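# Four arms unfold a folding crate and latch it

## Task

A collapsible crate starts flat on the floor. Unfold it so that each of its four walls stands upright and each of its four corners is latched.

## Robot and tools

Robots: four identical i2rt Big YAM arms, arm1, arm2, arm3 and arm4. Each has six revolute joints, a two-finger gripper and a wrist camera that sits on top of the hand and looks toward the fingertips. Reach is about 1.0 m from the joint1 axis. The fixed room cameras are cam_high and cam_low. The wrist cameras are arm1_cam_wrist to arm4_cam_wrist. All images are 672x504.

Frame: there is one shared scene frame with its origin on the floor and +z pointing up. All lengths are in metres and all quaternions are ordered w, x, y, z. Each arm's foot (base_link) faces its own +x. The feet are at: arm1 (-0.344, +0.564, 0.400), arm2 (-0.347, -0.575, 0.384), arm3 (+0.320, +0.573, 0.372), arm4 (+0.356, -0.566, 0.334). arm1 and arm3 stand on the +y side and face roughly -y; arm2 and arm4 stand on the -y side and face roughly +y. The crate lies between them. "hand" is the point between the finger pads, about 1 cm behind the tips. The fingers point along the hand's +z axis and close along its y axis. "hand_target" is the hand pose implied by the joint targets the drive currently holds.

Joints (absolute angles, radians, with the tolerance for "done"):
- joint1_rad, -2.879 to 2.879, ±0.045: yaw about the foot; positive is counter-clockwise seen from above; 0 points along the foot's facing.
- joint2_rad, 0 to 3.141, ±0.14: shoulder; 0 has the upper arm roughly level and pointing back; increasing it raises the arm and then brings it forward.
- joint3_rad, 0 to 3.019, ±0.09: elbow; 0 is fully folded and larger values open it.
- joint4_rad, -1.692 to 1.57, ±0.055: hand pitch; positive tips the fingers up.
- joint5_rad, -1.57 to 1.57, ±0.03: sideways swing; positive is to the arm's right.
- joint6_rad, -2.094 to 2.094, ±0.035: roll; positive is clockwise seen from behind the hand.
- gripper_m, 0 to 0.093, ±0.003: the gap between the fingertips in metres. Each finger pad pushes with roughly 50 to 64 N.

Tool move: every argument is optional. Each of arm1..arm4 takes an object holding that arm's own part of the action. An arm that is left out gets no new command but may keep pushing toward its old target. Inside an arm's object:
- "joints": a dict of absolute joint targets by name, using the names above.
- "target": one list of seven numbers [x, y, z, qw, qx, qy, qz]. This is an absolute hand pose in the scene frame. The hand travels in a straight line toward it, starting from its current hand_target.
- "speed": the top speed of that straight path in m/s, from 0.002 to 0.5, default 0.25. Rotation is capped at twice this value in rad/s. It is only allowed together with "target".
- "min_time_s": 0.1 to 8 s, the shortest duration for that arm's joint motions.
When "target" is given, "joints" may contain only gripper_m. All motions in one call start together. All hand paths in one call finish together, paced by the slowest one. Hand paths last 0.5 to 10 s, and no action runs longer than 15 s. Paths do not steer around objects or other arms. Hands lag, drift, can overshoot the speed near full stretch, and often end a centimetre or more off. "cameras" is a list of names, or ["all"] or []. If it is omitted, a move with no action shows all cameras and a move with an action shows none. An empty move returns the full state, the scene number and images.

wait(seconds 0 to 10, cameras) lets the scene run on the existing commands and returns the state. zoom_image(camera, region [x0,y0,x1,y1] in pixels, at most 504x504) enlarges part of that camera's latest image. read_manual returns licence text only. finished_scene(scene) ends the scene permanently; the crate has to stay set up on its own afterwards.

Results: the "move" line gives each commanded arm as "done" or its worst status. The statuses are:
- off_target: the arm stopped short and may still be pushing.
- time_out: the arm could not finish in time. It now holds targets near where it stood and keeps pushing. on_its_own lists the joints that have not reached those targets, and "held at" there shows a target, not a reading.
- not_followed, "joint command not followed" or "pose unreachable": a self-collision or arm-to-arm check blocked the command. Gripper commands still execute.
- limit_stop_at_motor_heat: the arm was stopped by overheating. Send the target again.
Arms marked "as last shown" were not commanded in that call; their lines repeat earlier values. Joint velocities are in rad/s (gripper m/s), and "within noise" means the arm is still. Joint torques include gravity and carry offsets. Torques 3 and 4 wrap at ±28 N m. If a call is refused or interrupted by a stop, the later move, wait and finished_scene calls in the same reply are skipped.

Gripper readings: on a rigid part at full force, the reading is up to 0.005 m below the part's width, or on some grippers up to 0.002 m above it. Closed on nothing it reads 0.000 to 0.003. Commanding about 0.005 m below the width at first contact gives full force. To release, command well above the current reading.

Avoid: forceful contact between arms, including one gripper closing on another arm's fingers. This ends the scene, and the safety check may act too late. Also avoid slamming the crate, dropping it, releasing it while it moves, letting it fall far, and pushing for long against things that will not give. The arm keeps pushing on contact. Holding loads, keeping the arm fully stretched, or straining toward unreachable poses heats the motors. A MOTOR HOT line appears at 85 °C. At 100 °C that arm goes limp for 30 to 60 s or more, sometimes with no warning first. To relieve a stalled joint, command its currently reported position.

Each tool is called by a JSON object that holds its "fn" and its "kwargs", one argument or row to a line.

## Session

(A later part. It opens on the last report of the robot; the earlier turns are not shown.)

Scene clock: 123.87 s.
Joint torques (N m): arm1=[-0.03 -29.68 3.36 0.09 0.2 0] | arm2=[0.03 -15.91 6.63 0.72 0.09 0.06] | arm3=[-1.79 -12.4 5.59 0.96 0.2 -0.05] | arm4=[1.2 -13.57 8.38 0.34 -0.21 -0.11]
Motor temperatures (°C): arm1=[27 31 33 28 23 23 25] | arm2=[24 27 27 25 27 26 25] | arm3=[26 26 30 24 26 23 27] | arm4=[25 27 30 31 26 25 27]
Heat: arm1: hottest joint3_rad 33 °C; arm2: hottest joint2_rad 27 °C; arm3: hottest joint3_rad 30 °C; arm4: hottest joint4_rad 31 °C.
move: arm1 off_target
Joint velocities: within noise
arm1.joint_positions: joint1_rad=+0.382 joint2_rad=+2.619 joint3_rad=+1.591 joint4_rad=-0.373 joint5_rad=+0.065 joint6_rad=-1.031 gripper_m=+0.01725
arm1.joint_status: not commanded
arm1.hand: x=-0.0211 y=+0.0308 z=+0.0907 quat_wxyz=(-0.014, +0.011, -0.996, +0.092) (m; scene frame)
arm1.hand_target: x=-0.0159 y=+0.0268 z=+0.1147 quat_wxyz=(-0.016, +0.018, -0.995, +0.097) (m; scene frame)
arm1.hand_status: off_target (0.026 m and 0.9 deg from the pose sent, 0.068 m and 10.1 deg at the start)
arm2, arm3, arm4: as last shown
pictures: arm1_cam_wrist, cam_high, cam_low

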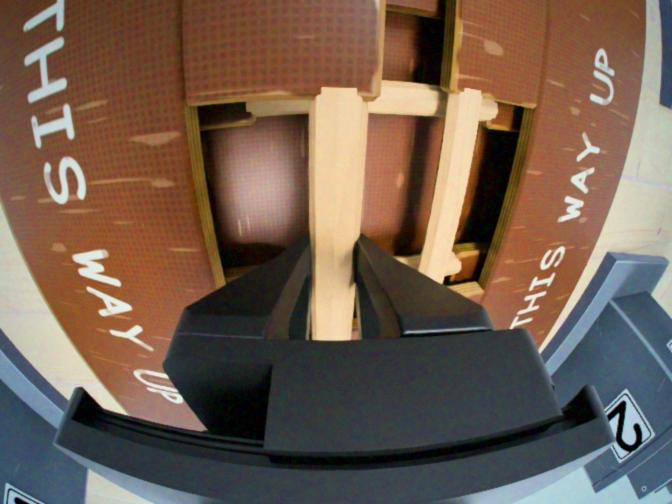

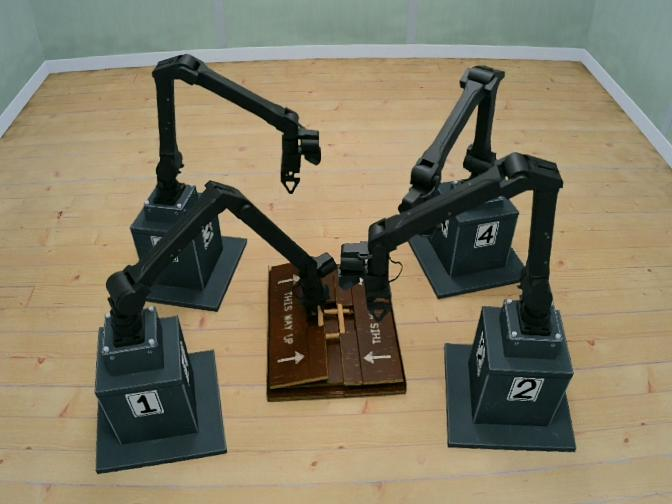

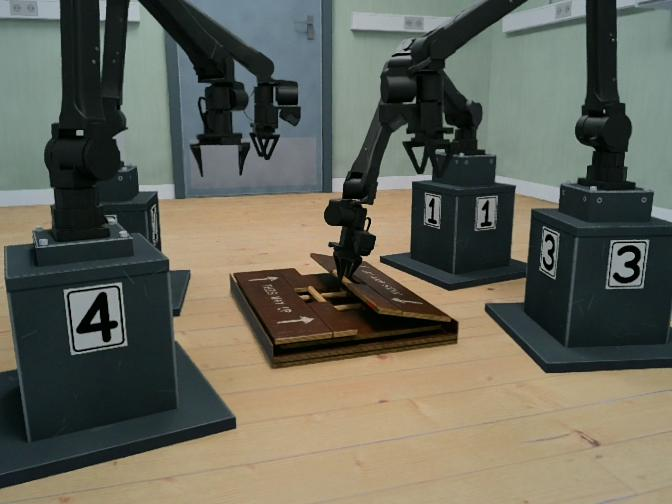

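{"fn": "move", "kwargs": {
  "arm1": {"target": [-0.021, 0.063, 0.186, -0.01, 0.0157, -0.9848, 0.1836], "speed": 0.15},
  "cameras": []
}}

{"fn": "move", "kwargs": {
  "arm1": {"target": [-0.021, 0.111, 0.226, -0.01, 0.0157, -0.9659, 0.2688], "speed": 0.15},
  "cameras": ["arm1_cam_wrist", "cam_low", "cam_high"]
}}

{"fn": "zoom_image", "kwargs": {
  "camera": "cam_low",
  "region": [220, 150, 480, 380]
}}

Scene clock: 127.67 s.
Joint torques (N m): arm1=[0.09 -26.34 3.07 0.91 0.68 -0.01] | arm2=[0.03 -15.97 6.64 0.72 0.09 0.06] | arm3=[-1.03 -12.28 5.52 0.94 0.18 -0.06] | arm4=[1.26 -13.63 8.39 0.32 -0.21 -0.11]
Motor temperatures (°C): arm1=[27 32 33 28 23 23 25] | arm2=[24 27 27 25 27 26 25] | arm3=[26 26 30 24 26 23 27] | arm4=[25 27 30 31 26 25 27]
Heat: arm1: hottest joint3_rad 33 °C; arm2: hottest joint2_rad 27 °C; arm3: hottest joint3_rad 30 °C; arm4: hottest joint4_rad 31 °C.
move: arm1 off_target
Joint velocities: within noise
arm1.joint_positions: joint1_rad=+0.442 joint2_rad=+2.387 joint3_rad=+1.296 joint4_rad=-0.176 joint5_rad=+0.174 joint6_rad=-0.992 gripper_m=+0.01685
arm1.joint_status: not commanded
arm1.hand: x=-0.0218 y=+0.0642 z=+0.1683 quat_wxyz=(-0.012, +0.011, -0.984, +0.175) (m; scene frame)
arm1.hand_target: x=-0.0208 y=+0.0619 z=+0.1860 quat_wxyz=(-0.010, +0.016, -0.983, +0.184) (m; scene frame)
arm1.hand_status: off_target (0.018 m and 1.1 deg from the pose sent, 0.101 m and 10.6 deg at the start)
arm2, arm3, arm4: as last shown
pictures: none
No camera images: "cameras" was empty.

Scene clock: 128.97 s.
Joint torques (N m): arm1=[0.44 -24.12 2.18 0.8 0.58 0.03] | arm2=[0.03 -15.97 6.64 0.72 0.09 0.06] | arm3=[-1.49 -12.34 5.57 0.85 0.2 -0.02] | arm4=[1.2 -13.57 8.4 0.32 -0.21 -0.11]
Motor temperatures (°C): arm1=[27 32 32 28 23 23 25] | arm2=[24 27 27 25 27 26 25] | arm3=[26 26 30 24 26 23 27] | arm4=[25 27 30 31 26 25 27]
Heat: arm1: hottest joint2_rad 32 °C; arm2: hottest joint2_rad 27 °C; arm3: hottest joint3_rad 30 °C; arm4: hottest joint4_rad 31 °C.
move: arm1 off_target
Joint velocities: within noise
arm1.joint_positions: joint1_rad=+0.527 joint2_rad=+2.252 joint3_rad=+1.063 joint4_rad=+0.046 joint5_rad=+0.309 joint6_rad=-0.948 gripper_m=+0.01670
arm1.joint_status: not commanded
arm1.hand: x=-0.0234 y=+0.1082 z=+0.2098 quat_wxyz=(-0.009, +0.011, -0.965, +0.260) (m; scene frame)
arm1.hand_target: x=-0.0231 y=+0.1117 z=+0.2246 quat_wxyz=(-0.007, +0.017, -0.964, +0.265) (m; scene frame)
arm1.hand_status: off_target (0.017 m and 1.1 deg from the pose sent, 0.074 m and 10.9 deg at the start)
arm2, arm3, arm4: as last shown
pictures: arm1_cam_wrist, cam_high, cam_low

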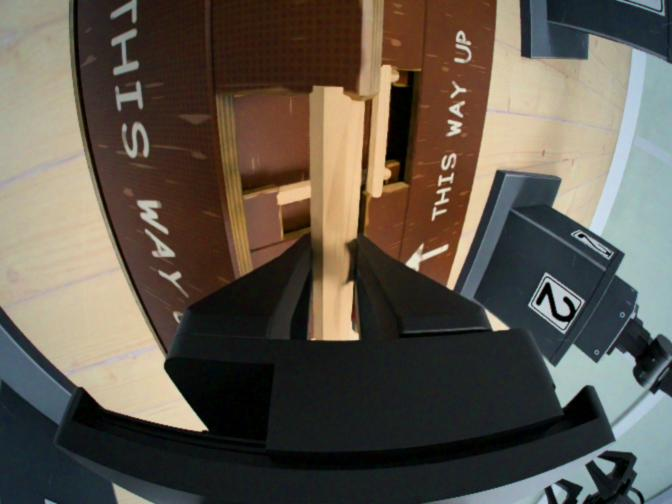

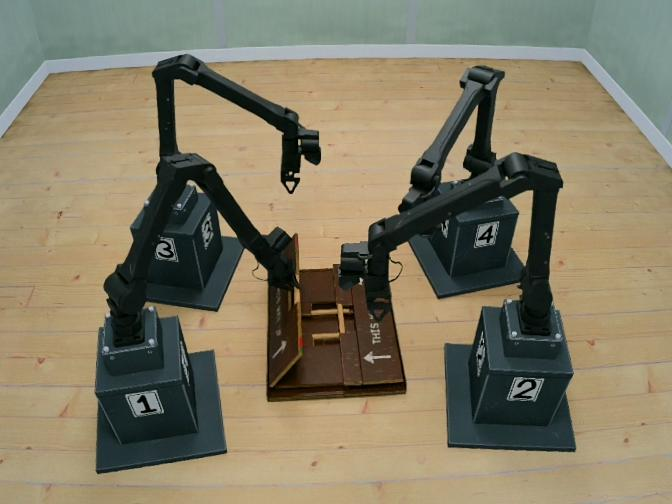

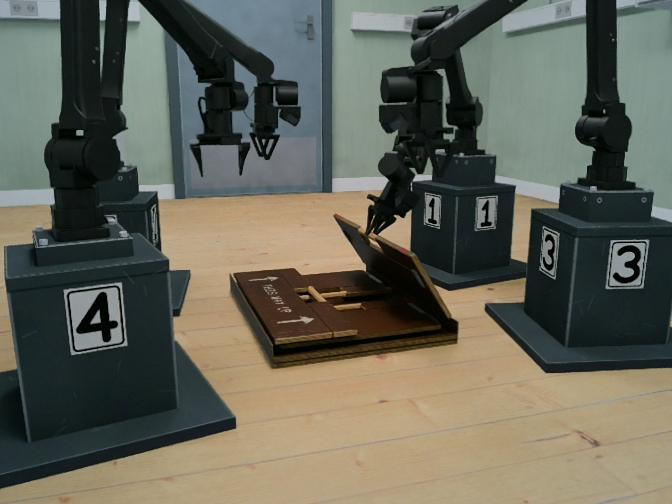

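Scaled by 1.938 from the camera's 672x504 image, which has a finer 960x720 frame.

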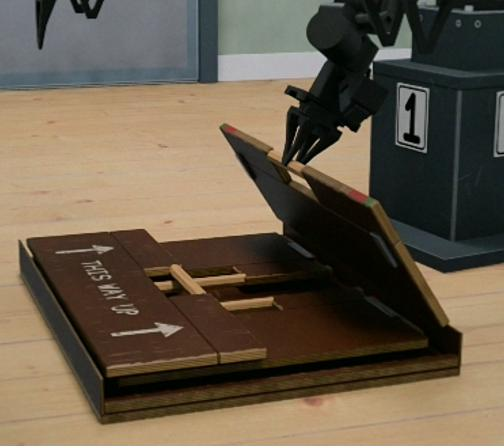

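{"fn": "move", "kwargs": {
  "arm1": {"target": [-0.021, 0.1665, 0.249, -0.01, 0.0157, -0.9426, 0.3438], "speed": 0.15},
  "cameras": []
}}

{"fn": "move", "kwargs": {
  "arm1": {"target": [-0.021, 0.206, 0.253, -0.01, 0.0157, -0.9239, 0.3927], "speed": 0.12},
  "cameras": ["arm1_cam_wrist", "cam_low", "cam_high"]
}}

{"fn": "zoom_image", "kwargs": {
  "camera": "cam_low",
  "region": [220, 150, 480, 380]
}}

{"fn": "zoom_image", "kwargs": {
  "camera": "cam_high",
  "region": [230, 220, 430, 420]
}}

Scene clock: 142.57 s.
Joint torques (N m): arm1=[1.14 -21.83 1.09 1.4 0.6 0.14] | arm2=[0.03 -15.91 6.65 0.72 0.09 0.07] | arm3=[-1.2 -12.69 5.55 0.76 0.19 -0.01] | arm4=[1.2 -13.57 8.39 0.32 -0.21 -0.11]
Motor temperatures (°C): arm1=[27 33 32 28 23 23 25] | arm2=[24 27 27 25 27 26 25] | arm3=[26 26 30 24 26 23 27] | arm4=[25 27 30 30 26 25 26]
Heat: arm1: hottest joint2_rad 33 °C; arm2: hottest joint2_rad 27 °C; arm3: hottest joint3_rad 30 °C; arm4: hottest joint3_rad 30 °C.
move: arm1 off_target
Joint velocities: within noise
arm1.joint_positions: joint1_rad=+0.637 joint2_rad=+2.182 joint3_rad=+0.879 joint4_rad=+0.256 joint5_rad=+0.465 joint6_rad=-0.899 gripper_m=+0.01670
arm1.joint_status: not commanded
arm1.hand: x=-0.0245 y=+0.1581 z=+0.2351 quat_wxyz=(-0.005, +0.012, -0.941, +0.339) (m; scene frame)
arm1.hand_target: x=-0.0228 y=+0.1638 z=+0.2489 quat_wxyz=(-0.009, +0.014, -0.939, +0.344) (m; scene frame)
arm1.hand_status: off_target (0.017 m and 0.8 deg from the pose sent, 0.070 m and 9.9 deg at the start)
arm2.joint_positions: joint1_rad=+0.041 joint2_rad=+1.720 joint3_rad=+1.104 joint4_rad=-0.992 joint5_rad=-0.002 joint6_rad=-0.136 gripper_m=+0.09013
arm2.joint_status: not commanded
arm2.hand: x=-0.3041 y=-0.1294 z=+0.4105 quat_wxyz=(+0.015, +0.721, -0.692, +0.011) (m; scene frame)
arm2.hand_target: x=-0.3035 y=-0.1214 z=+0.4153 quat_wxyz=(+0.004, +0.719, -0.695, +0.004) (m; scene frame)
arm2.hand_status: not commanded
arm3.joint_positions: joint1_rad=+0.170 joint2_rad=+1.674 joint3_rad=+1.122 joint4_rad=-1.020 joint5_rad=-0.003 joint6_rad=-0.065 gripper_m=+0.09012
arm3.joint_status: not commanded
arm3.hand: x=+0.2998 y=+0.1205 z=+0.4233 quat_wxyz=(-0.002, -0.700, -0.714, -0.002) (m; scene frame)
arm3.hand_target: x=+0.2952 y=+0.1227 z=+0.4141 quat_wxyz=(+0.003, -0.700, -0.714, -0.006) (m; scene frame)
arm3.hand_status: not commanded
arm4.joint_positions: joint1_rad=+0.683 joint2_rad=+1.663 joint3_rad=+1.153 joint4_rad=-1.065 joint5_rad=+0.011 joint6_rad=-0.682 gripper_m=+0.09007
arm4.joint_status: not commanded
arm4.hand: x=+0.0023 y=-0.2772 z=+0.4013 quat_wxyz=(-0.003, +1.000, +0.001, +0.005) (m; scene frame)
arm4.hand_target: x=+0.0041 y=-0.2752 z=+0.3962 quat_wxyz=(-0.001, +1.000, +0.007, +0.006) (m; scene frame)
arm4.hand_status: not commanded
pictures: none
No camera images: "cameras" was empty.

Scene clock: 143.63 s.
Joint torques (N m): arm1=[1.2 -21.01 0.34 1.44 0.59 0.2] | arm2=[0.03 -15.91 6.63 0.7 0.08 0.06] | arm3=[-1.49 -12.28 5.5 0.98 0.2 -0.04] | arm4=[1.2 -13.57 8.39 0.34 -0.21 -0.11]
Motor temperatures (°C): arm1=[27 33 32 28 23 23 25] | arm2=[24 27 27 25 27 26 25] | arm3=[26 26 29 24 26 23 27] | arm4=[25 27 30 30 26 25 26]
Heat: arm1: hottest joint2_rad 33 °C; arm2: hottest joint2_rad 27 °C; arm3: hottest joint3_rad 29 °C; arm4: hottest joint3_rad 30 °C.
move: arm1 off_target
Joint velocities: within noise
arm1.joint_positions: joint1_rad=+0.728 joint2_rad=+2.179 joint3_rad=+0.784 joint4_rad=+0.394 joint5_rad=+0.585 joint6_rad=-0.854 gripper_m=+0.01671
arm1.joint_status: not commanded
arm1.hand: x=-0.0252 y=+0.1940 z=+0.2423 quat_wxyz=(-0.003, +0.010, -0.921, +0.389) (m; scene frame)
arm1.hand_target: x=-0.0235 y=+0.2033 z=+0.2524 quat_wxyz=(-0.009, +0.013, -0.920, +0.391) (m; scene frame)
arm1.hand_status: off_target (0.017 m and 1.0 deg from the pose sent, 0.051 m and 6.5 deg at the start)
arm2, arm3, arm4: as last shown
pictures: arm1_cam_wrist, cam_high, cam_low

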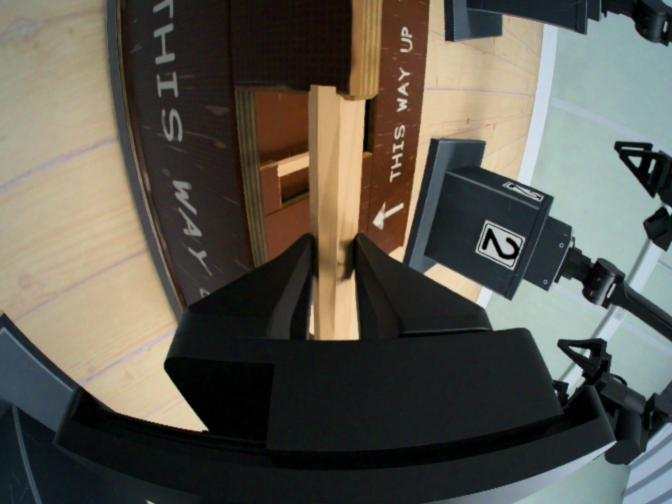

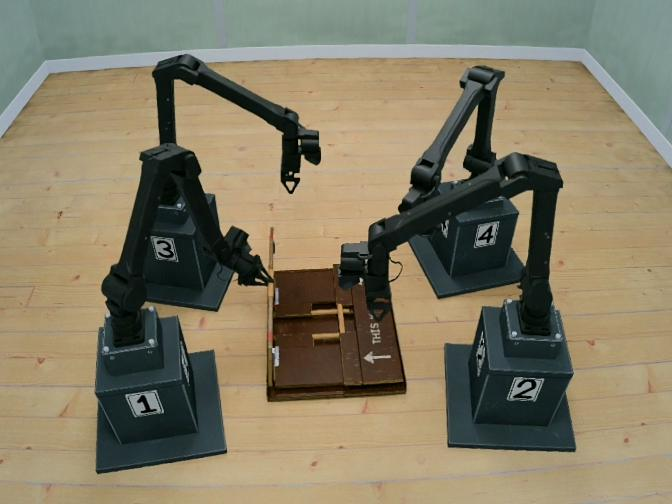

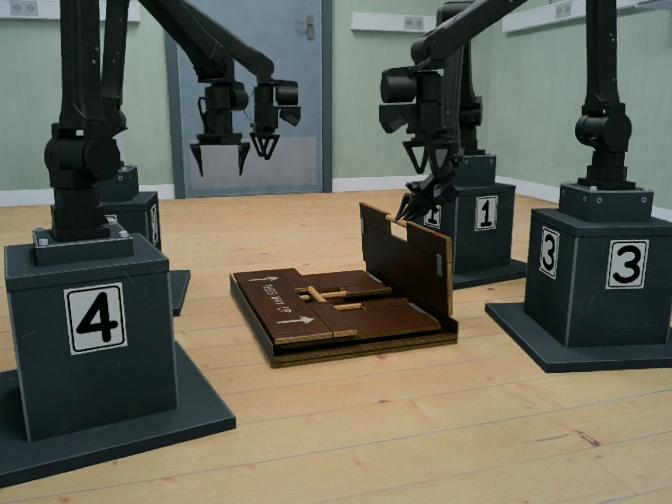

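Scaled by 1.938 from the camera's 672x504 image, which has a finer 960x720 frame.

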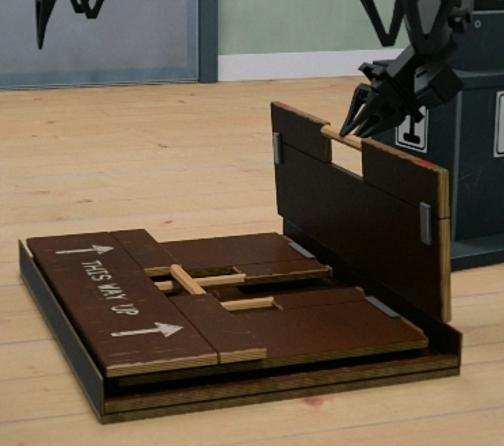

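Scaled by 2.520 from the camera's 672x504 image, which has a finer 960x720 frame.

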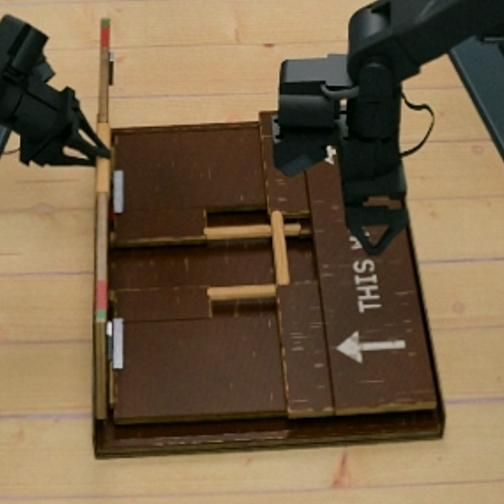

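{"fn": "move", "kwargs": {
  "arm4": {"target": [-0.02, -0.035, 0.13, 0.0, 0.9999, 0.0157, 0.0], "speed": 0.3, "joints": {"gripper_m": 0.07}},
  "cameras": ["arm4_cam_wrist", "cam_low"]
}}

{"fn": "zoom_image", "kwargs": {
  "camera": "arm4_cam_wrist",
  "region": [100, 40, 560, 340]
}}

Scene clock: 149.53 s.
Joint torques (N m): arm1=[1.08 -20.31 0.23 1.52 0.6 0.21] | arm2=[-0.03 -15.91 6.64 0.72 0.09 0.06] | arm3=[-1.44 -12.45 5.68 0.91 0.18 -0.03] | arm4=[1.55 -21.6 10.45 -0.51 -0.24 -0.1]
Motor temperatures (°C): arm1=[27 33 31 28 23 23 26] | arm2=[24 28 27 25 27 26 25] | arm3=[26 26 29 24 26 23 27] | arm4=[25 27 30 30 26 25 26]
Heat: arm1: hottest joint2_rad 33 °C; arm2: hottest joint2_rad 28 °C; arm3: hottest joint3_rad 29 °C; arm4: hottest joint3_rad 30 °C.
move: arm4 off_target
Joint velocities: within noise
arm1, arm2, arm3: as last shown
arm1.hand_target: x=-0.0235 y=+0.2033 z=+0.2524 quat_wxyz=(-0.009, +0.014, -0.920, +0.391) (m; scene frame)
arm4.joint_positions: joint1_rad=+0.413 joint2_rad=+2.481 joint3_rad=+1.724 joint4_rad=-0.821 joint5_rad=-0.003 joint6_rad=-0.967 gripper_m=+0.07007
arm4.joint_status: all done
arm4.hand: x=-0.0154 y=-0.0470 z=+0.1333 quat_wxyz=(+0.004, +1.000, +0.009, +0.001) (m; scene frame)
arm4.hand_target: x=-0.0205 y=-0.0409 z=+0.1278 quat_wxyz=(+0.003, +1.000, +0.018, -0.001) (m; scene frame)
arm4.hand_status: off_target (0.013 m and 0.9 deg from the pose sent, 0.364 m and 1.8 deg at the start)
pictures: arm4_cam_wrist, cam_low

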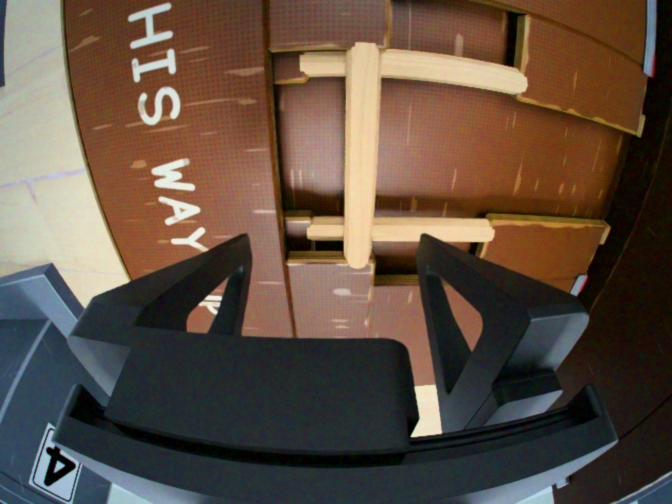

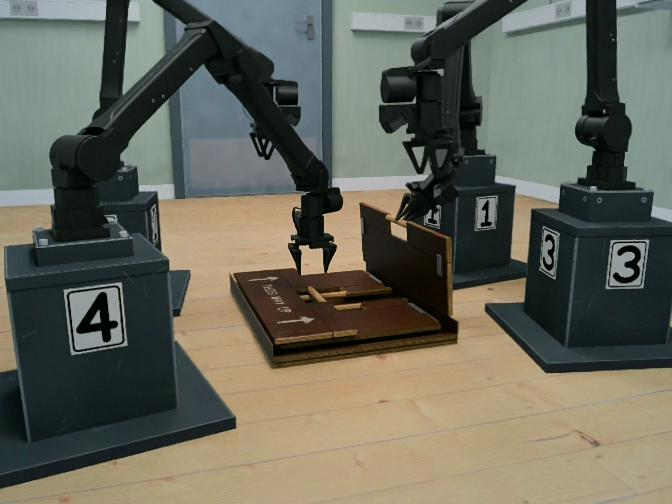

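Scaled by 1.096 from the camera's 672x504 image, which has a finer 960x720 frame.

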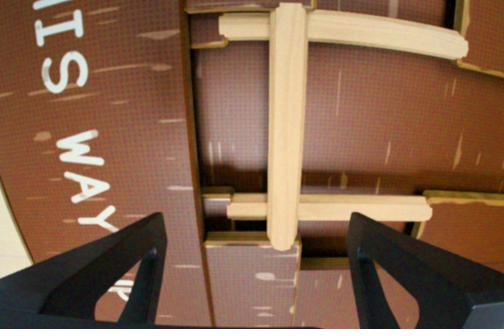

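{"fn": "move", "kwargs": {
  "arm4": {"target": [-0.024, -0.022, 0.045, -0.003, 0.9999, 0.0177, 0.0], "speed": 0.2},
  "cameras": ["arm4_cam_wrist", "cam_low"]
}}

{"fn": "move", "kwargs": {
  "arm4": {"joints": {"gripper_m": 0.01}},
  "cameras": ["arm4_cam_wrist", "cam_low"]
}}

{"fn": "zoom_image", "kwargs": {
  "camera": "arm4_cam_wrist",
  "region": [100, 40, 560, 340]
}}

Scene clock: 154.53 s.
Joint torques (N m): arm1=[1.38 -19.96 0.14 1.5 0.61 0.21] | arm2=[0.03 -15.97 6.64 0.72 0.09 0.06] | arm3=[-1.26 -12.75 5.56 0.95 0.22 -0.04] | arm4=[1.32 -22.3 9.98 -0.27 -0.17 -0.11]
Motor temperatures (°C): arm1=[27 33 31 28 23 23 26] | arm2=[24 28 27 25 27 26 25] | arm3=[26 26 29 24 26 23 27] | arm4=[25 27 30 30 26 25 26]
Heat: arm1: hottest joint2_rad 33 °C; arm2: hottest joint2_rad 28 °C; arm3: hottest joint3_rad 29 °C; arm4: hottest joint3_rad 30 °C.
move: arm4 off_target
Joint velocities: within noise
arm1, arm2, arm3: as last shown
arm4.joint_positions: joint1_rad=+0.402 joint2_rad=+2.674 joint3_rad=+1.871 joint4_rad=-0.769 joint5_rad=+0.004 joint6_rad=-0.978 gripper_m=+0.07005
arm4.joint_status: not commanded
arm4.hand: x=-0.0188 y=-0.0284 z=+0.0520 quat_wxyz=(-0.001, +1.000, +0.009, +0.002) (m; scene frame)
arm4.hand_target: x=-0.0207 y=-0.0211 z=+0.0450 quat_wxyz=(-0.003, +1.000, +0.016, +0.000) (m; scene frame)
arm4.hand_status: off_target (0.011 m and 1.1 deg from the pose sent, 0.092 m and 1.3 deg at the start)
pictures: arm4_cam_wrist, cam_low

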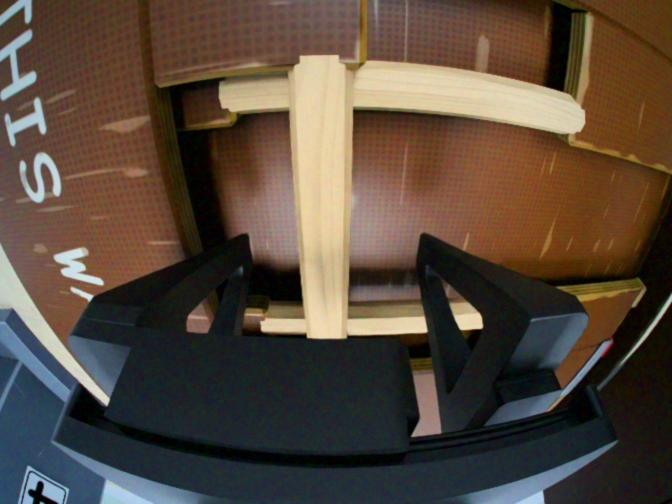

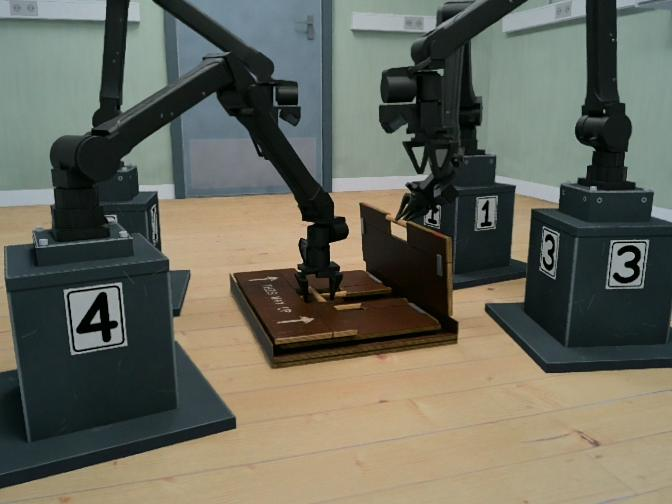

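Scene clock: 155.40 s.
Joint torques (N m): arm1=[1.67 -20.78 0.25 1.47 0.57 0.21] | arm2=[0.03 -15.91 6.64 0.72 0.09 0.06] | arm3=[-1.44 -12.51 5.61 0.9 0.23 -0.04] | arm4=[1.44 -22.3 10.02 0.12 -0.05 -0.11]
Motor temperatures (°C): arm1=[27 33 31 28 23 23 26] | arm2=[24 28 27 25 27 26 25] | arm3=[26 26 29 24 26 23 27] | arm4=[25 28 30 30 26 25 26]
Heat: arm1: hottest joint2_rad 33 °C; arm2: hottest joint2_rad 28 °C; arm3: hottest joint3_rad 29 °C; arm4: hottest joint3_rad 30 °C.
move: arm4 off_target
Joint velocities: within noise
arm1, arm2, arm3: as last shown
arm4.joint_positions: joint1_rad=+0.402 joint2_rad=+2.674 joint3_rad=+1.871 joint4_rad=-0.778 joint5_rad=-0.007 joint6_rad=-0.981 gripper_m=+0.01701
arm4.joint_status: gripper_m off_target (ended at +0.01703, target +0.01000)
arm4.hand: x=-0.0190 y=-0.0314 z=+0.0520 quat_wxyz=(+0.006, +1.000, +0.010, +0.000) (m; scene frame)
arm4.hand_target: x=-0.0218 y=-0.0218 z=+0.0451 quat_wxyz=(-0.001, +1.000, +0.017, -0.003) (m; scene frame)
arm4.hand_status: not commanded
pictures: arm4_cam_wrist, cam_low

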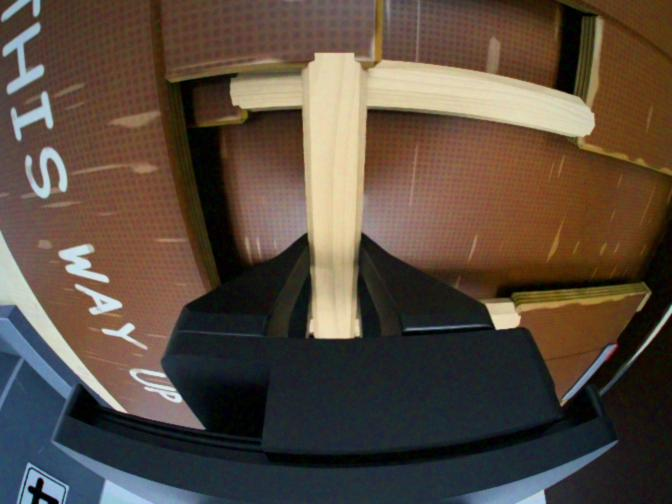

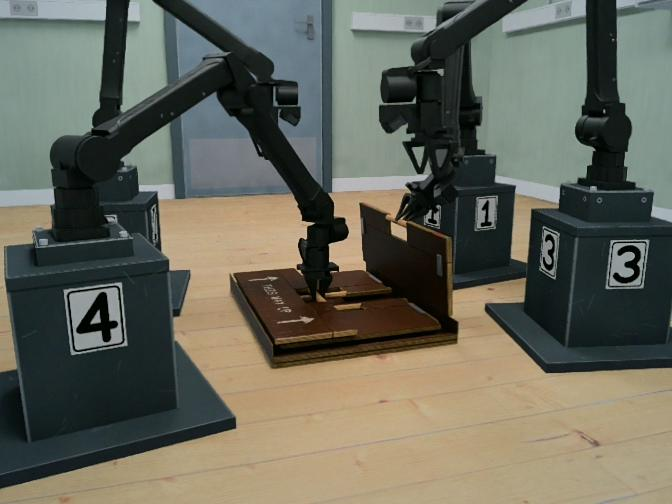

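Scaled by 1.096 from the camera's 672x504 image, which has a finer 960x720 frame.

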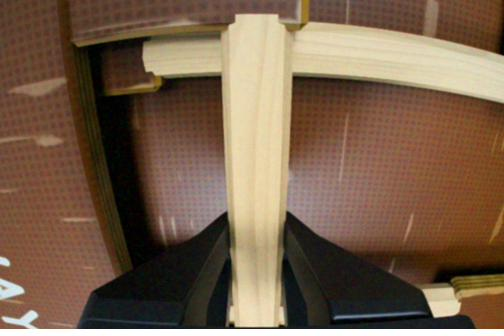

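{"fn": "move", "kwargs": {
  "arm4": {"target": [-0.021, -0.036, 0.136, -0.093, 0.9957, 0.02, 0.0], "speed": 0.15},
  "cameras": []
}}

{"fn": "move", "kwargs": {
  "arm4": {"target": [-0.021, -0.072, 0.195, -0.18, 0.9837, 0.02, 0.003], "speed": 0.15},
  "cameras": []
}}

{"fn": "move", "kwargs": {
  "arm4": {"target": [-0.021, -0.124, 0.234, -0.265, 0.964, 0.02, 0.004], "speed": 0.15},
  "cameras": ["arm4_cam_wrist", "cam_low", "cam_high"]
}}

Scene clock: 161.30 s.
Joint torques (N m): arm1=[1.38 -20.13 0.18 1.46 0.62 0.21] | arm2=[-0.03 -15.85 6.64 0.72 0.09 0.07] | arm3=[-1.32 -12.98 5.56 0.84 0.24 -0.02] | arm4=[2.32 -26.64 5.98 -0.46 -0.03 0.03]
Motor temperatures (°C): arm1=[27 33 31 28 23 23 26] | arm2=[24 28 27 25 27 26 25] | arm3=[26 26 29 24 26 23 27] | arm4=[25 28 30 30 26 25 27]
Heat: arm1: hottest joint2_rad 33 °C; arm2: hottest joint2_rad 28 °C; arm3: hottest joint3_rad 29 °C; arm4: hottest joint3_rad 30 °C.
move: arm4 off_target
Joint velocities: within noise
arm1, arm2, arm3: as last shown
arm4.joint_positions: joint1_rad=+0.439 joint2_rad=+2.480 joint3_rad=+1.623 joint4_rad=-0.572 joint5_rad=+0.114 joint6_rad=-0.963 gripper_m=+0.01701
arm4.joint_status: not commanded
arm4.hand: x=-0.0180 y=-0.0376 z=+0.1111 quat_wxyz=(-0.091, +0.996, +0.015, +0.004) (m; scene frame)
arm4.hand_target: x=-0.0254 y=-0.0360 z=+0.1350 quat_wxyz=(-0.098, +0.995, +0.022, +0.000) (m; scene frame)
arm4.hand_status: off_target (0.025 m and 0.8 deg from the pose sent, 0.084 m and 11.4 deg at the start)
pictures: none
No camera images: "cameras" was empty.

Scene clock: 162.53 s.
Joint torques (N m): arm1=[1.08 -20.54 0.23 1.52 0.59 0.25] | arm2=[0.03 -15.91 6.63 0.72 0.08 0.07] | arm3=[-1.32 -12.4 5.64 0.9 0.22 -0.08] | arm4=[2.37 -23.82 5.85 0.1 0.25 0.03]
Motor temperatures (°C): arm1=[27 33 31 28 23 23 26] | arm2=[24 28 27 25 27 26 25] | arm3=[26 26 29 24 26 23 27] | arm4=[25 29 30 30 26 25 27]
Heat: arm1: hottest joint2_rad 33 °C; arm2: hottest joint2_rad 28 °C; arm3: hottest joint3_rad 29 °C; arm4: hottest joint3_rad 30 °C.
move: arm4 off_target
Joint velocities: within noise
arm1, arm2, arm3: as last shown
arm4.joint_positions: joint1_rad=+0.501 joint2_rad=+2.271 joint3_rad=+1.374 joint4_rad=-0.411 joint5_rad=+0.220 joint6_rad=-0.918 gripper_m=+0.01640
arm4.joint_status: not commanded
arm4.hand: x=-0.0179 y=-0.0708 z=+0.1769 quat_wxyz=(-0.170, +0.985, +0.013, +0.002) (m; scene frame)
arm4.hand_target: x=-0.0218 y=-0.0718 z=+0.1945 quat_wxyz=(-0.178, +0.984, +0.020, +0.001) (m; scene frame)
arm4.hand_status: off_target (0.018 m and 1.5 deg from the pose sent, 0.091 m and 10.4 deg at the start)
pictures: none
No camera images: "cameras" was empty.

Scene clock: 163.80 s.
Joint torques (N m): arm1=[0.67 -20.31 0.23 1.68 0.57 0.22] | arm2=[0.03 -15.85 6.64 0.7 0.09 0.06] | arm3=[-1.03 -12.28 5.63 0.84 0.18 -0.04] | arm4=[2.37 -21.95 5 -0.02 0.28 0.11]
Motor temperatures (°C): arm1=[27 33 31 28 23 23 26] | arm2=[24 28 27 25 27 26 25] | arm3=[26 26 29 24 26 23 27] | arm4=[25 29 30 30 26 25 27]
Heat: arm1: hottest joint2_rad 33 °C; arm2: hottest joint2_rad 28 °C; arm3: hottest joint3_rad 29 °C; arm4: hottest joint3_rad 30 °C.
move: arm4 off_target
Joint velocities: within noise
arm1, arm2, arm3: as last shown
arm4.joint_positions: joint1_rad=+0.593 joint2_rad=+2.122 joint3_rad=+1.150 joint4_rad=-0.213 joint5_rad=+0.375 joint6_rad=-0.871 gripper_m=+0.01638
arm4.joint_status: not commanded
arm4.hand: x=-0.0171 y=-0.1148 z=+0.2178 quat_wxyz=(-0.262, +0.965, +0.012, +0.005) (m; scene frame)
arm4.hand_target: x=-0.0181 y=-0.1193 z=+0.2347 quat_wxyz=(-0.267, +0.964, +0.017, +0.004) (m; scene frame)
arm4.hand_status: off_target (0.019 m and 0.9 deg from the pose sent, 0.078 m and 11.2 deg at the start)
pictures: arm4_cam_wrist, cam_high, cam_low

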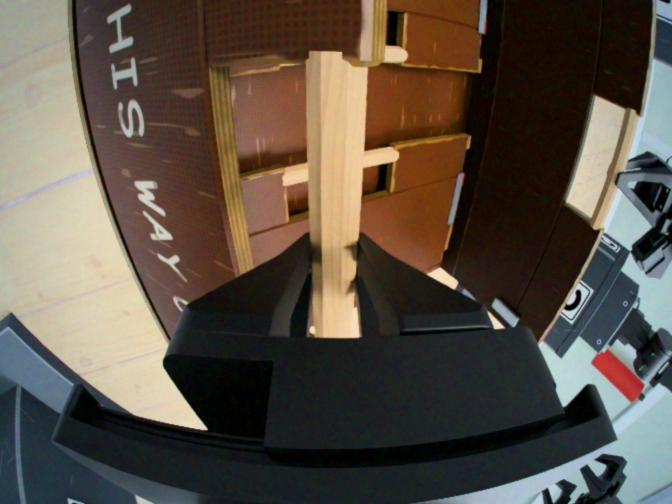

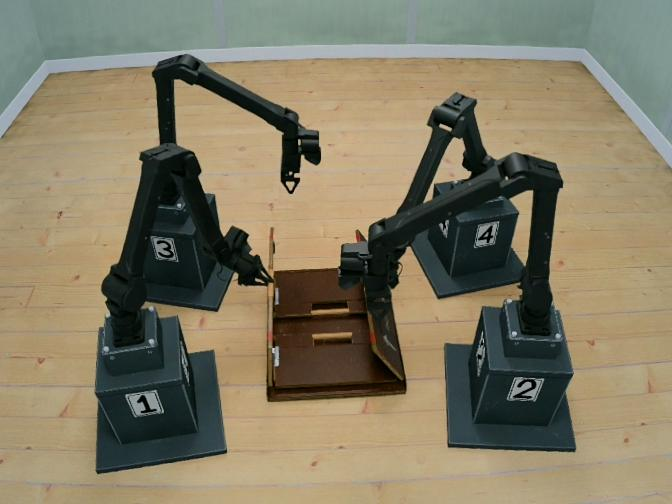

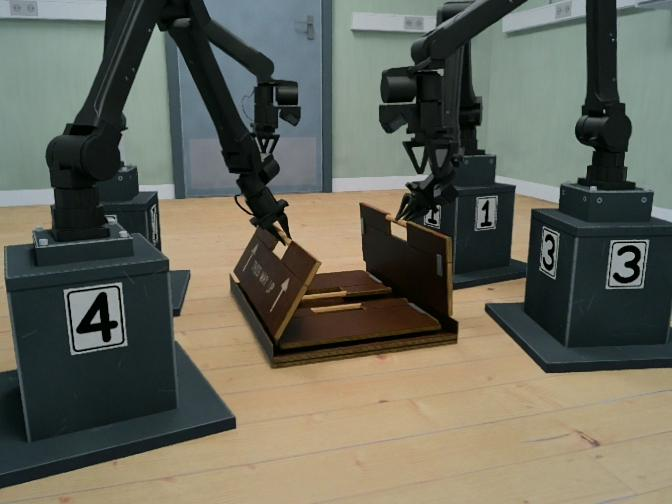

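{"fn": "move", "kwargs": {
  "arm4": {"target": [-0.021, -0.179, 0.259, -0.34, 0.94, 0.02, 0.005], "speed": 0.15},
  "cameras": []
}}

{"fn": "move", "kwargs": {
  "arm4": {"target": [-0.021, -0.217, 0.262, -0.389, 0.921, 0.02, 0.006], "speed": 0.12},
  "cameras": ["arm2_cam_wrist", "arm3_cam_wrist", "cam_low", "cam_high"]
}}

{"fn": "zoom_image", "kwargs": {
  "camera": "cam_low",
  "region": [220, 180, 480, 380]
}}

{"fn": "zoom_image", "kwargs": {
  "camera": "cam_high",
  "region": [240, 220, 430, 410]
}}

Scene clock: 167.37 s.
Joint torques (N m): arm1=[1.55 -20.6 0.08 1.59 0.59 0.2] | arm2=[0.03 -15.91 6.64 0.7 0.09 0.06] | arm3=[-1.55 -12.34 5.6 0.77 0.24 -0.08] | arm4=[3.08 -19.9 4.52 0.28 0.37 0.1]
Motor temperatures (°C): arm1=[27 33 30 28 23 23 26] | arm2=[24 28 27 25 27 26 25] | arm3=[26 26 29 24 26 23 27] | arm4=[25 29 30 30 26 25 27]
Heat: arm1: hottest joint2_rad 33 °C; arm2: hottest joint2_rad 28 °C; arm3: hottest joint3_rad 29 °C; arm4: hottest joint3_rad 30 °C.
move: arm4 off_target
Joint velocities: within noise
arm1: as last shown
arm2.joint_positions: joint1_rad=+0.041 joint2_rad=+1.720 joint3_rad=+1.104 joint4_rad=-0.992 joint5_rad=-0.002 joint6_rad=-0.136 gripper_m=+0.09013
arm2.joint_status: not commanded
arm2.hand: x=-0.3041 y=-0.1294 z=+0.4105 quat_wxyz=(+0.015, +0.721, -0.692, +0.011) (m; scene frame)
arm2.hand_target: x=-0.3035 y=-0.1214 z=+0.4153 quat_wxyz=(+0.004, +0.719, -0.695, +0.004) (m; scene frame)
arm2.hand_status: not commanded
arm3.joint_positions: joint1_rad=+0.170 joint2_rad=+1.674 joint3_rad=+1.122 joint4_rad=-1.020 joint5_rad=-0.003 joint6_rad=-0.065 gripper_m=+0.09012
arm3.joint_status: not commanded
arm3.hand: x=+0.2998 y=+0.1205 z=+0.4233 quat_wxyz=(-0.002, -0.700, -0.714, -0.002) (m; scene frame)
arm3.hand_target: x=+0.2952 y=+0.1227 z=+0.4141 quat_wxyz=(+0.003, -0.700, -0.714, -0.006) (m; scene frame)
arm3.hand_status: not commanded
arm4.joint_positions: joint1_rad=+0.712 joint2_rad=+2.024 joint3_rad=+0.974 joint4_rad=-0.081 joint5_rad=+0.533 joint6_rad=-0.798 gripper_m=+0.01652
arm4.joint_status: not commanded
arm4.hand: x=-0.0150 y=-0.1721 z=+0.2416 quat_wxyz=(-0.332, +0.943, +0.012, +0.013) (m; scene frame)
arm4.hand_target: x=-0.0189 y=-0.1792 z=+0.2570 quat_wxyz=(-0.337, +0.941, +0.021, +0.009) (m; scene frame)
arm4.hand_status: off_target (0.020 m and 1.6 deg from the pose sent, 0.076 m and 9.4 deg at the start)
pictures: none
No camera images: "cameras" was empty.

Scene clock: 168.47 s.
Joint torques (N m): arm1=[1.08 -21.01 0.39 1.54 0.56 0.21] | arm2=[0.09 -15.97 6.63 0.72 0.08 0.06] | arm3=[-1.44 -12.75 5.67 0.77 0.2 -0.06] | arm4=[3.43 -18.73 4.1 0.65 0.41 0.1]
Motor temperatures (°C): arm1=[27 33 30 28 23 23 26] | arm2=[24 28 27 25 27 26 25] | arm3=[26 26 29 24 26 23 27] | arm4=[25 29 30 30 26 25 27]
Heat: arm1: hottest joint2_rad 33 °C; arm2: hottest joint2_rad 28 °C; arm3: hottest joint3_rad 29 °C; arm4: hottest joint3_rad 30 °C.
move: arm4 off_target
Joint velocities: within noise
arm1.joint_positions: joint1_rad=+0.728 joint2_rad=+2.179 joint3_rad=+0.784 joint4_rad=+0.394 joint5_rad=+0.585 joint6_rad=-0.854 gripper_m=+0.01671
arm1.joint_status: not commanded
arm1.hand: x=-0.0252 y=+0.1940 z=+0.2423 quat_wxyz=(-0.003, +0.010, -0.921, +0.389) (m; scene frame)
arm1.hand_target: x=-0.0235 y=+0.2033 z=+0.2524 quat_wxyz=(-0.009, +0.014, -0.920, +0.391) (m; scene frame)
arm1.hand_status: not commanded
arm2, arm3: as last shown
arm4.joint_positions: joint1_rad=+0.803 joint2_rad=+2.004 joint3_rad=+0.882 joint4_rad=+0.025 joint5_rad=+0.655 joint6_rad=-0.748 gripper_m=+0.01656
arm4.joint_status: not commanded
arm4.hand: x=-0.0149 y=-0.2078 z=+0.2472 quat_wxyz=(-0.383, +0.923, +0.011, +0.014) (m; scene frame)
arm4.hand_target: x=-0.0217 y=-0.2158 z=+0.2620 quat_wxyz=(-0.390, +0.921, +0.021, +0.006) (m; scene frame)
arm4.hand_status: off_target (0.018 m and 1.6 deg from the pose sent, 0.050 m and 7.1 deg at the start)
pictures: arm2_cam_wrist, arm3_cam_wrist, cam_high, cam_low

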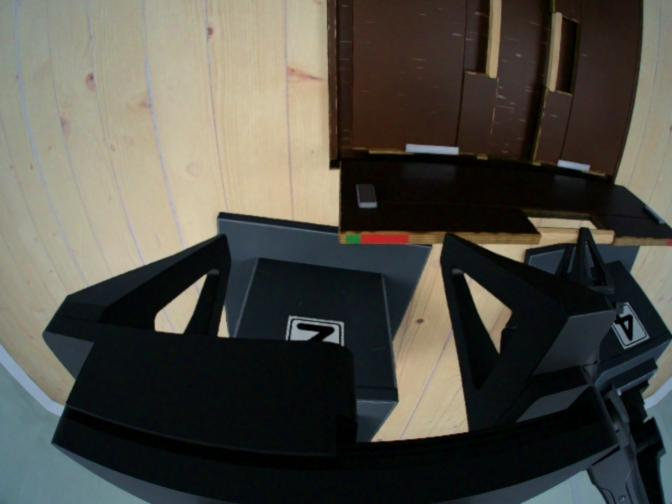

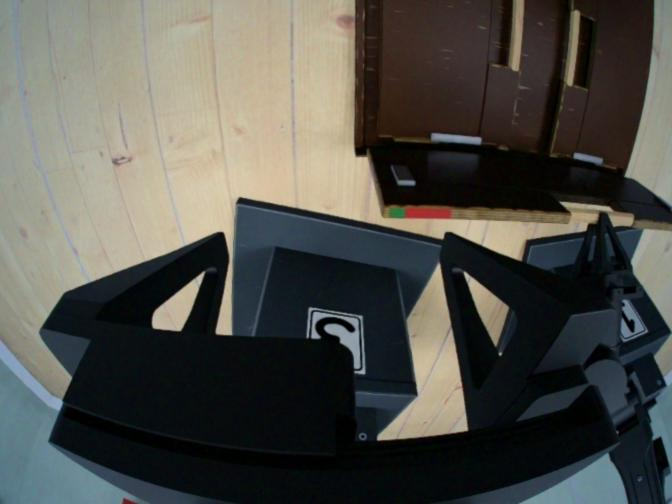

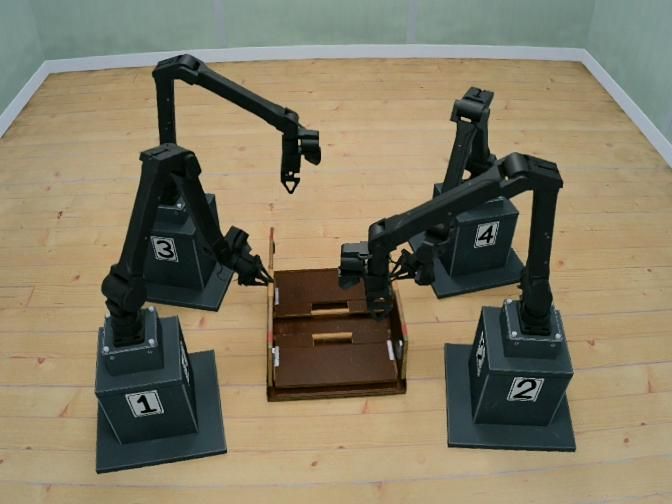

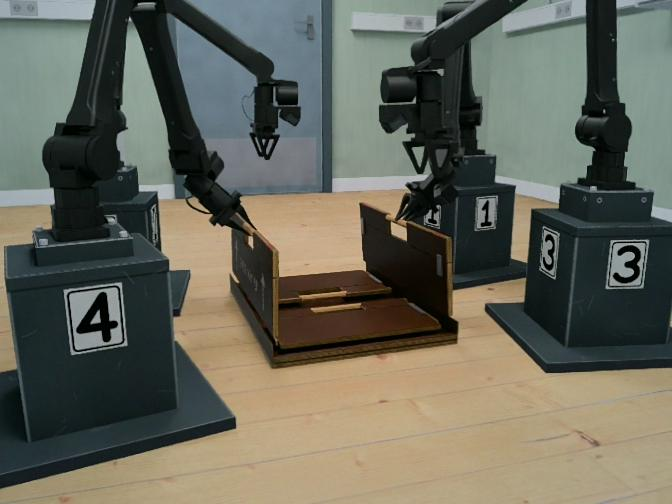

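Scaled by 1.938 from the camera's 672x504 image, which has a finer 960x720 frame.

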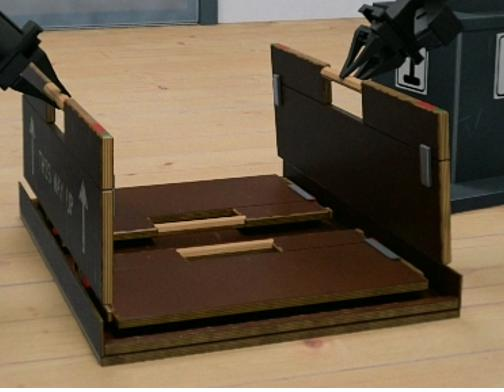

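Scaled by 2.653 from the camera's 672x504 image, which has a finer 960x720 frame.

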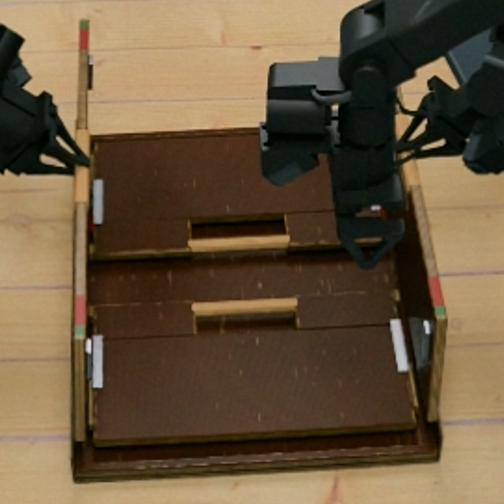

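{"fn": "move", "kwargs": {
  "arm2": {"target": [-0.062, 0.003, 0.130, -0.011, 0.717, -0.697, -0.007], "speed": 0.3, "joints": {"gripper_m": 0.07}},
  "cameras": ["arm2_cam_wrist", "cam_low", "cam_high"]
}}

{"fn": "zoom_image", "kwargs": {
  "camera": "arm2_cam_wrist",
  "region": [100, 0, 560, 340]
}}

Scene clock: 180.43 s.
Joint torques (N m): arm1=[1.49 -20.66 0.18 1.58 0.63 0.21] | arm2=[0.03 -24.12 7.19 0.13 -0.17 -0.15] | arm3=[-1.67 -12.4 5.5 0.87 0.24 -0.07] | arm4=[3.43 -18.73 4.1 0.65 0.41 0.09]
Motor temperatures (°C): arm1=[27 33 30 28 23 23 26] | arm2=[24 28 27 25 27 26 25] | arm3=[26 26 29 24 26 23 27] | arm4=[25 29 29 30 26 25 27]
Heat: arm1: hottest joint2_rad 33 °C; arm2: hottest joint2_rad 28 °C; arm3: hottest joint3_rad 29 °C; arm4: hottest joint4_rad 30 °C.
move: arm2 off_target
Joint velocities: within noise
arm1, arm3, arm4: as last shown
arm2.joint_positions: joint1_rad=-0.324 joint2_rad=+2.575 joint3_rad=+1.716 joint4_rad=-0.708 joint5_rad=-0.010 joint6_rad=-0.473 gripper_m=+0.07014
arm2.joint_status: all done
arm2.hand: x=-0.0686 y=-0.0115 z=+0.1239 quat_wxyz=(-0.001, +0.712, -0.702, -0.005) (m; scene frame)
arm2.hand_target: x=-0.0654 y=+0.0019 z=+0.1294 quat_wxyz=(-0.009, +0.716, -0.698, -0.010) (m; scene frame)
arm2.hand_status: off_target (0.017 m and 1.5 deg from the pose sent, 0.394 m and 3.7 deg at the start)
pictures: arm2_cam_wrist, cam_high, cam_low

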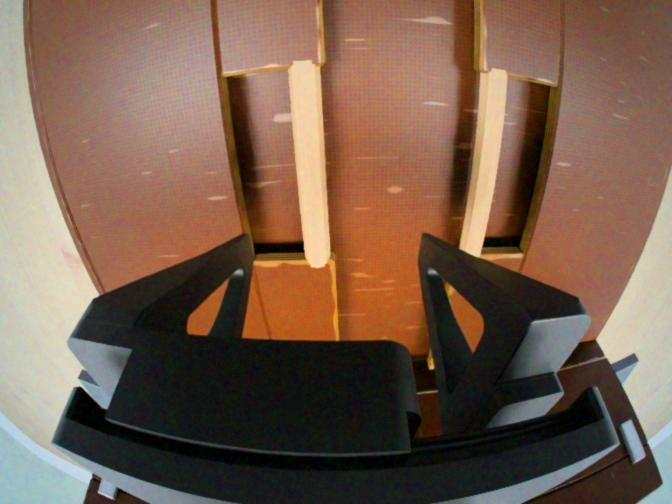

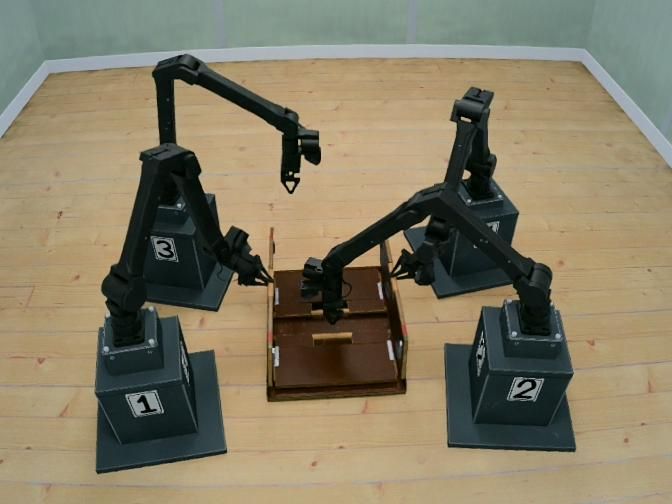

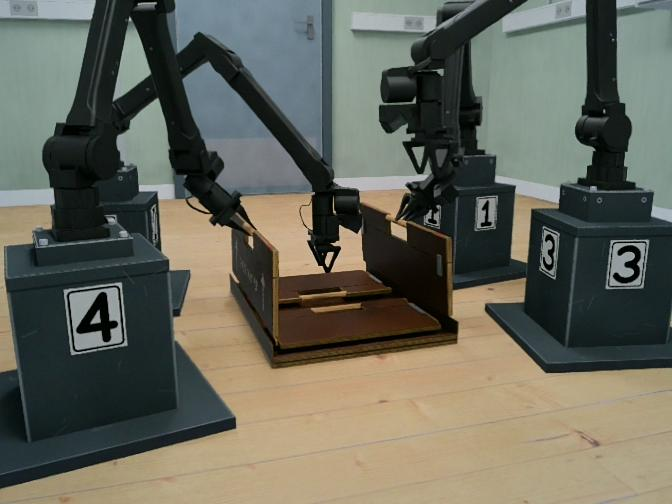

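Scaled by 1.096 from the camera's 672x504 image, which has a finer 960x720 frame.

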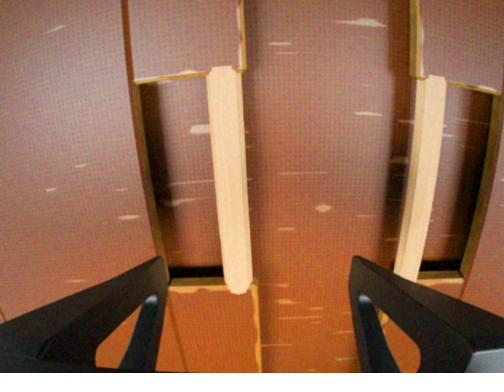

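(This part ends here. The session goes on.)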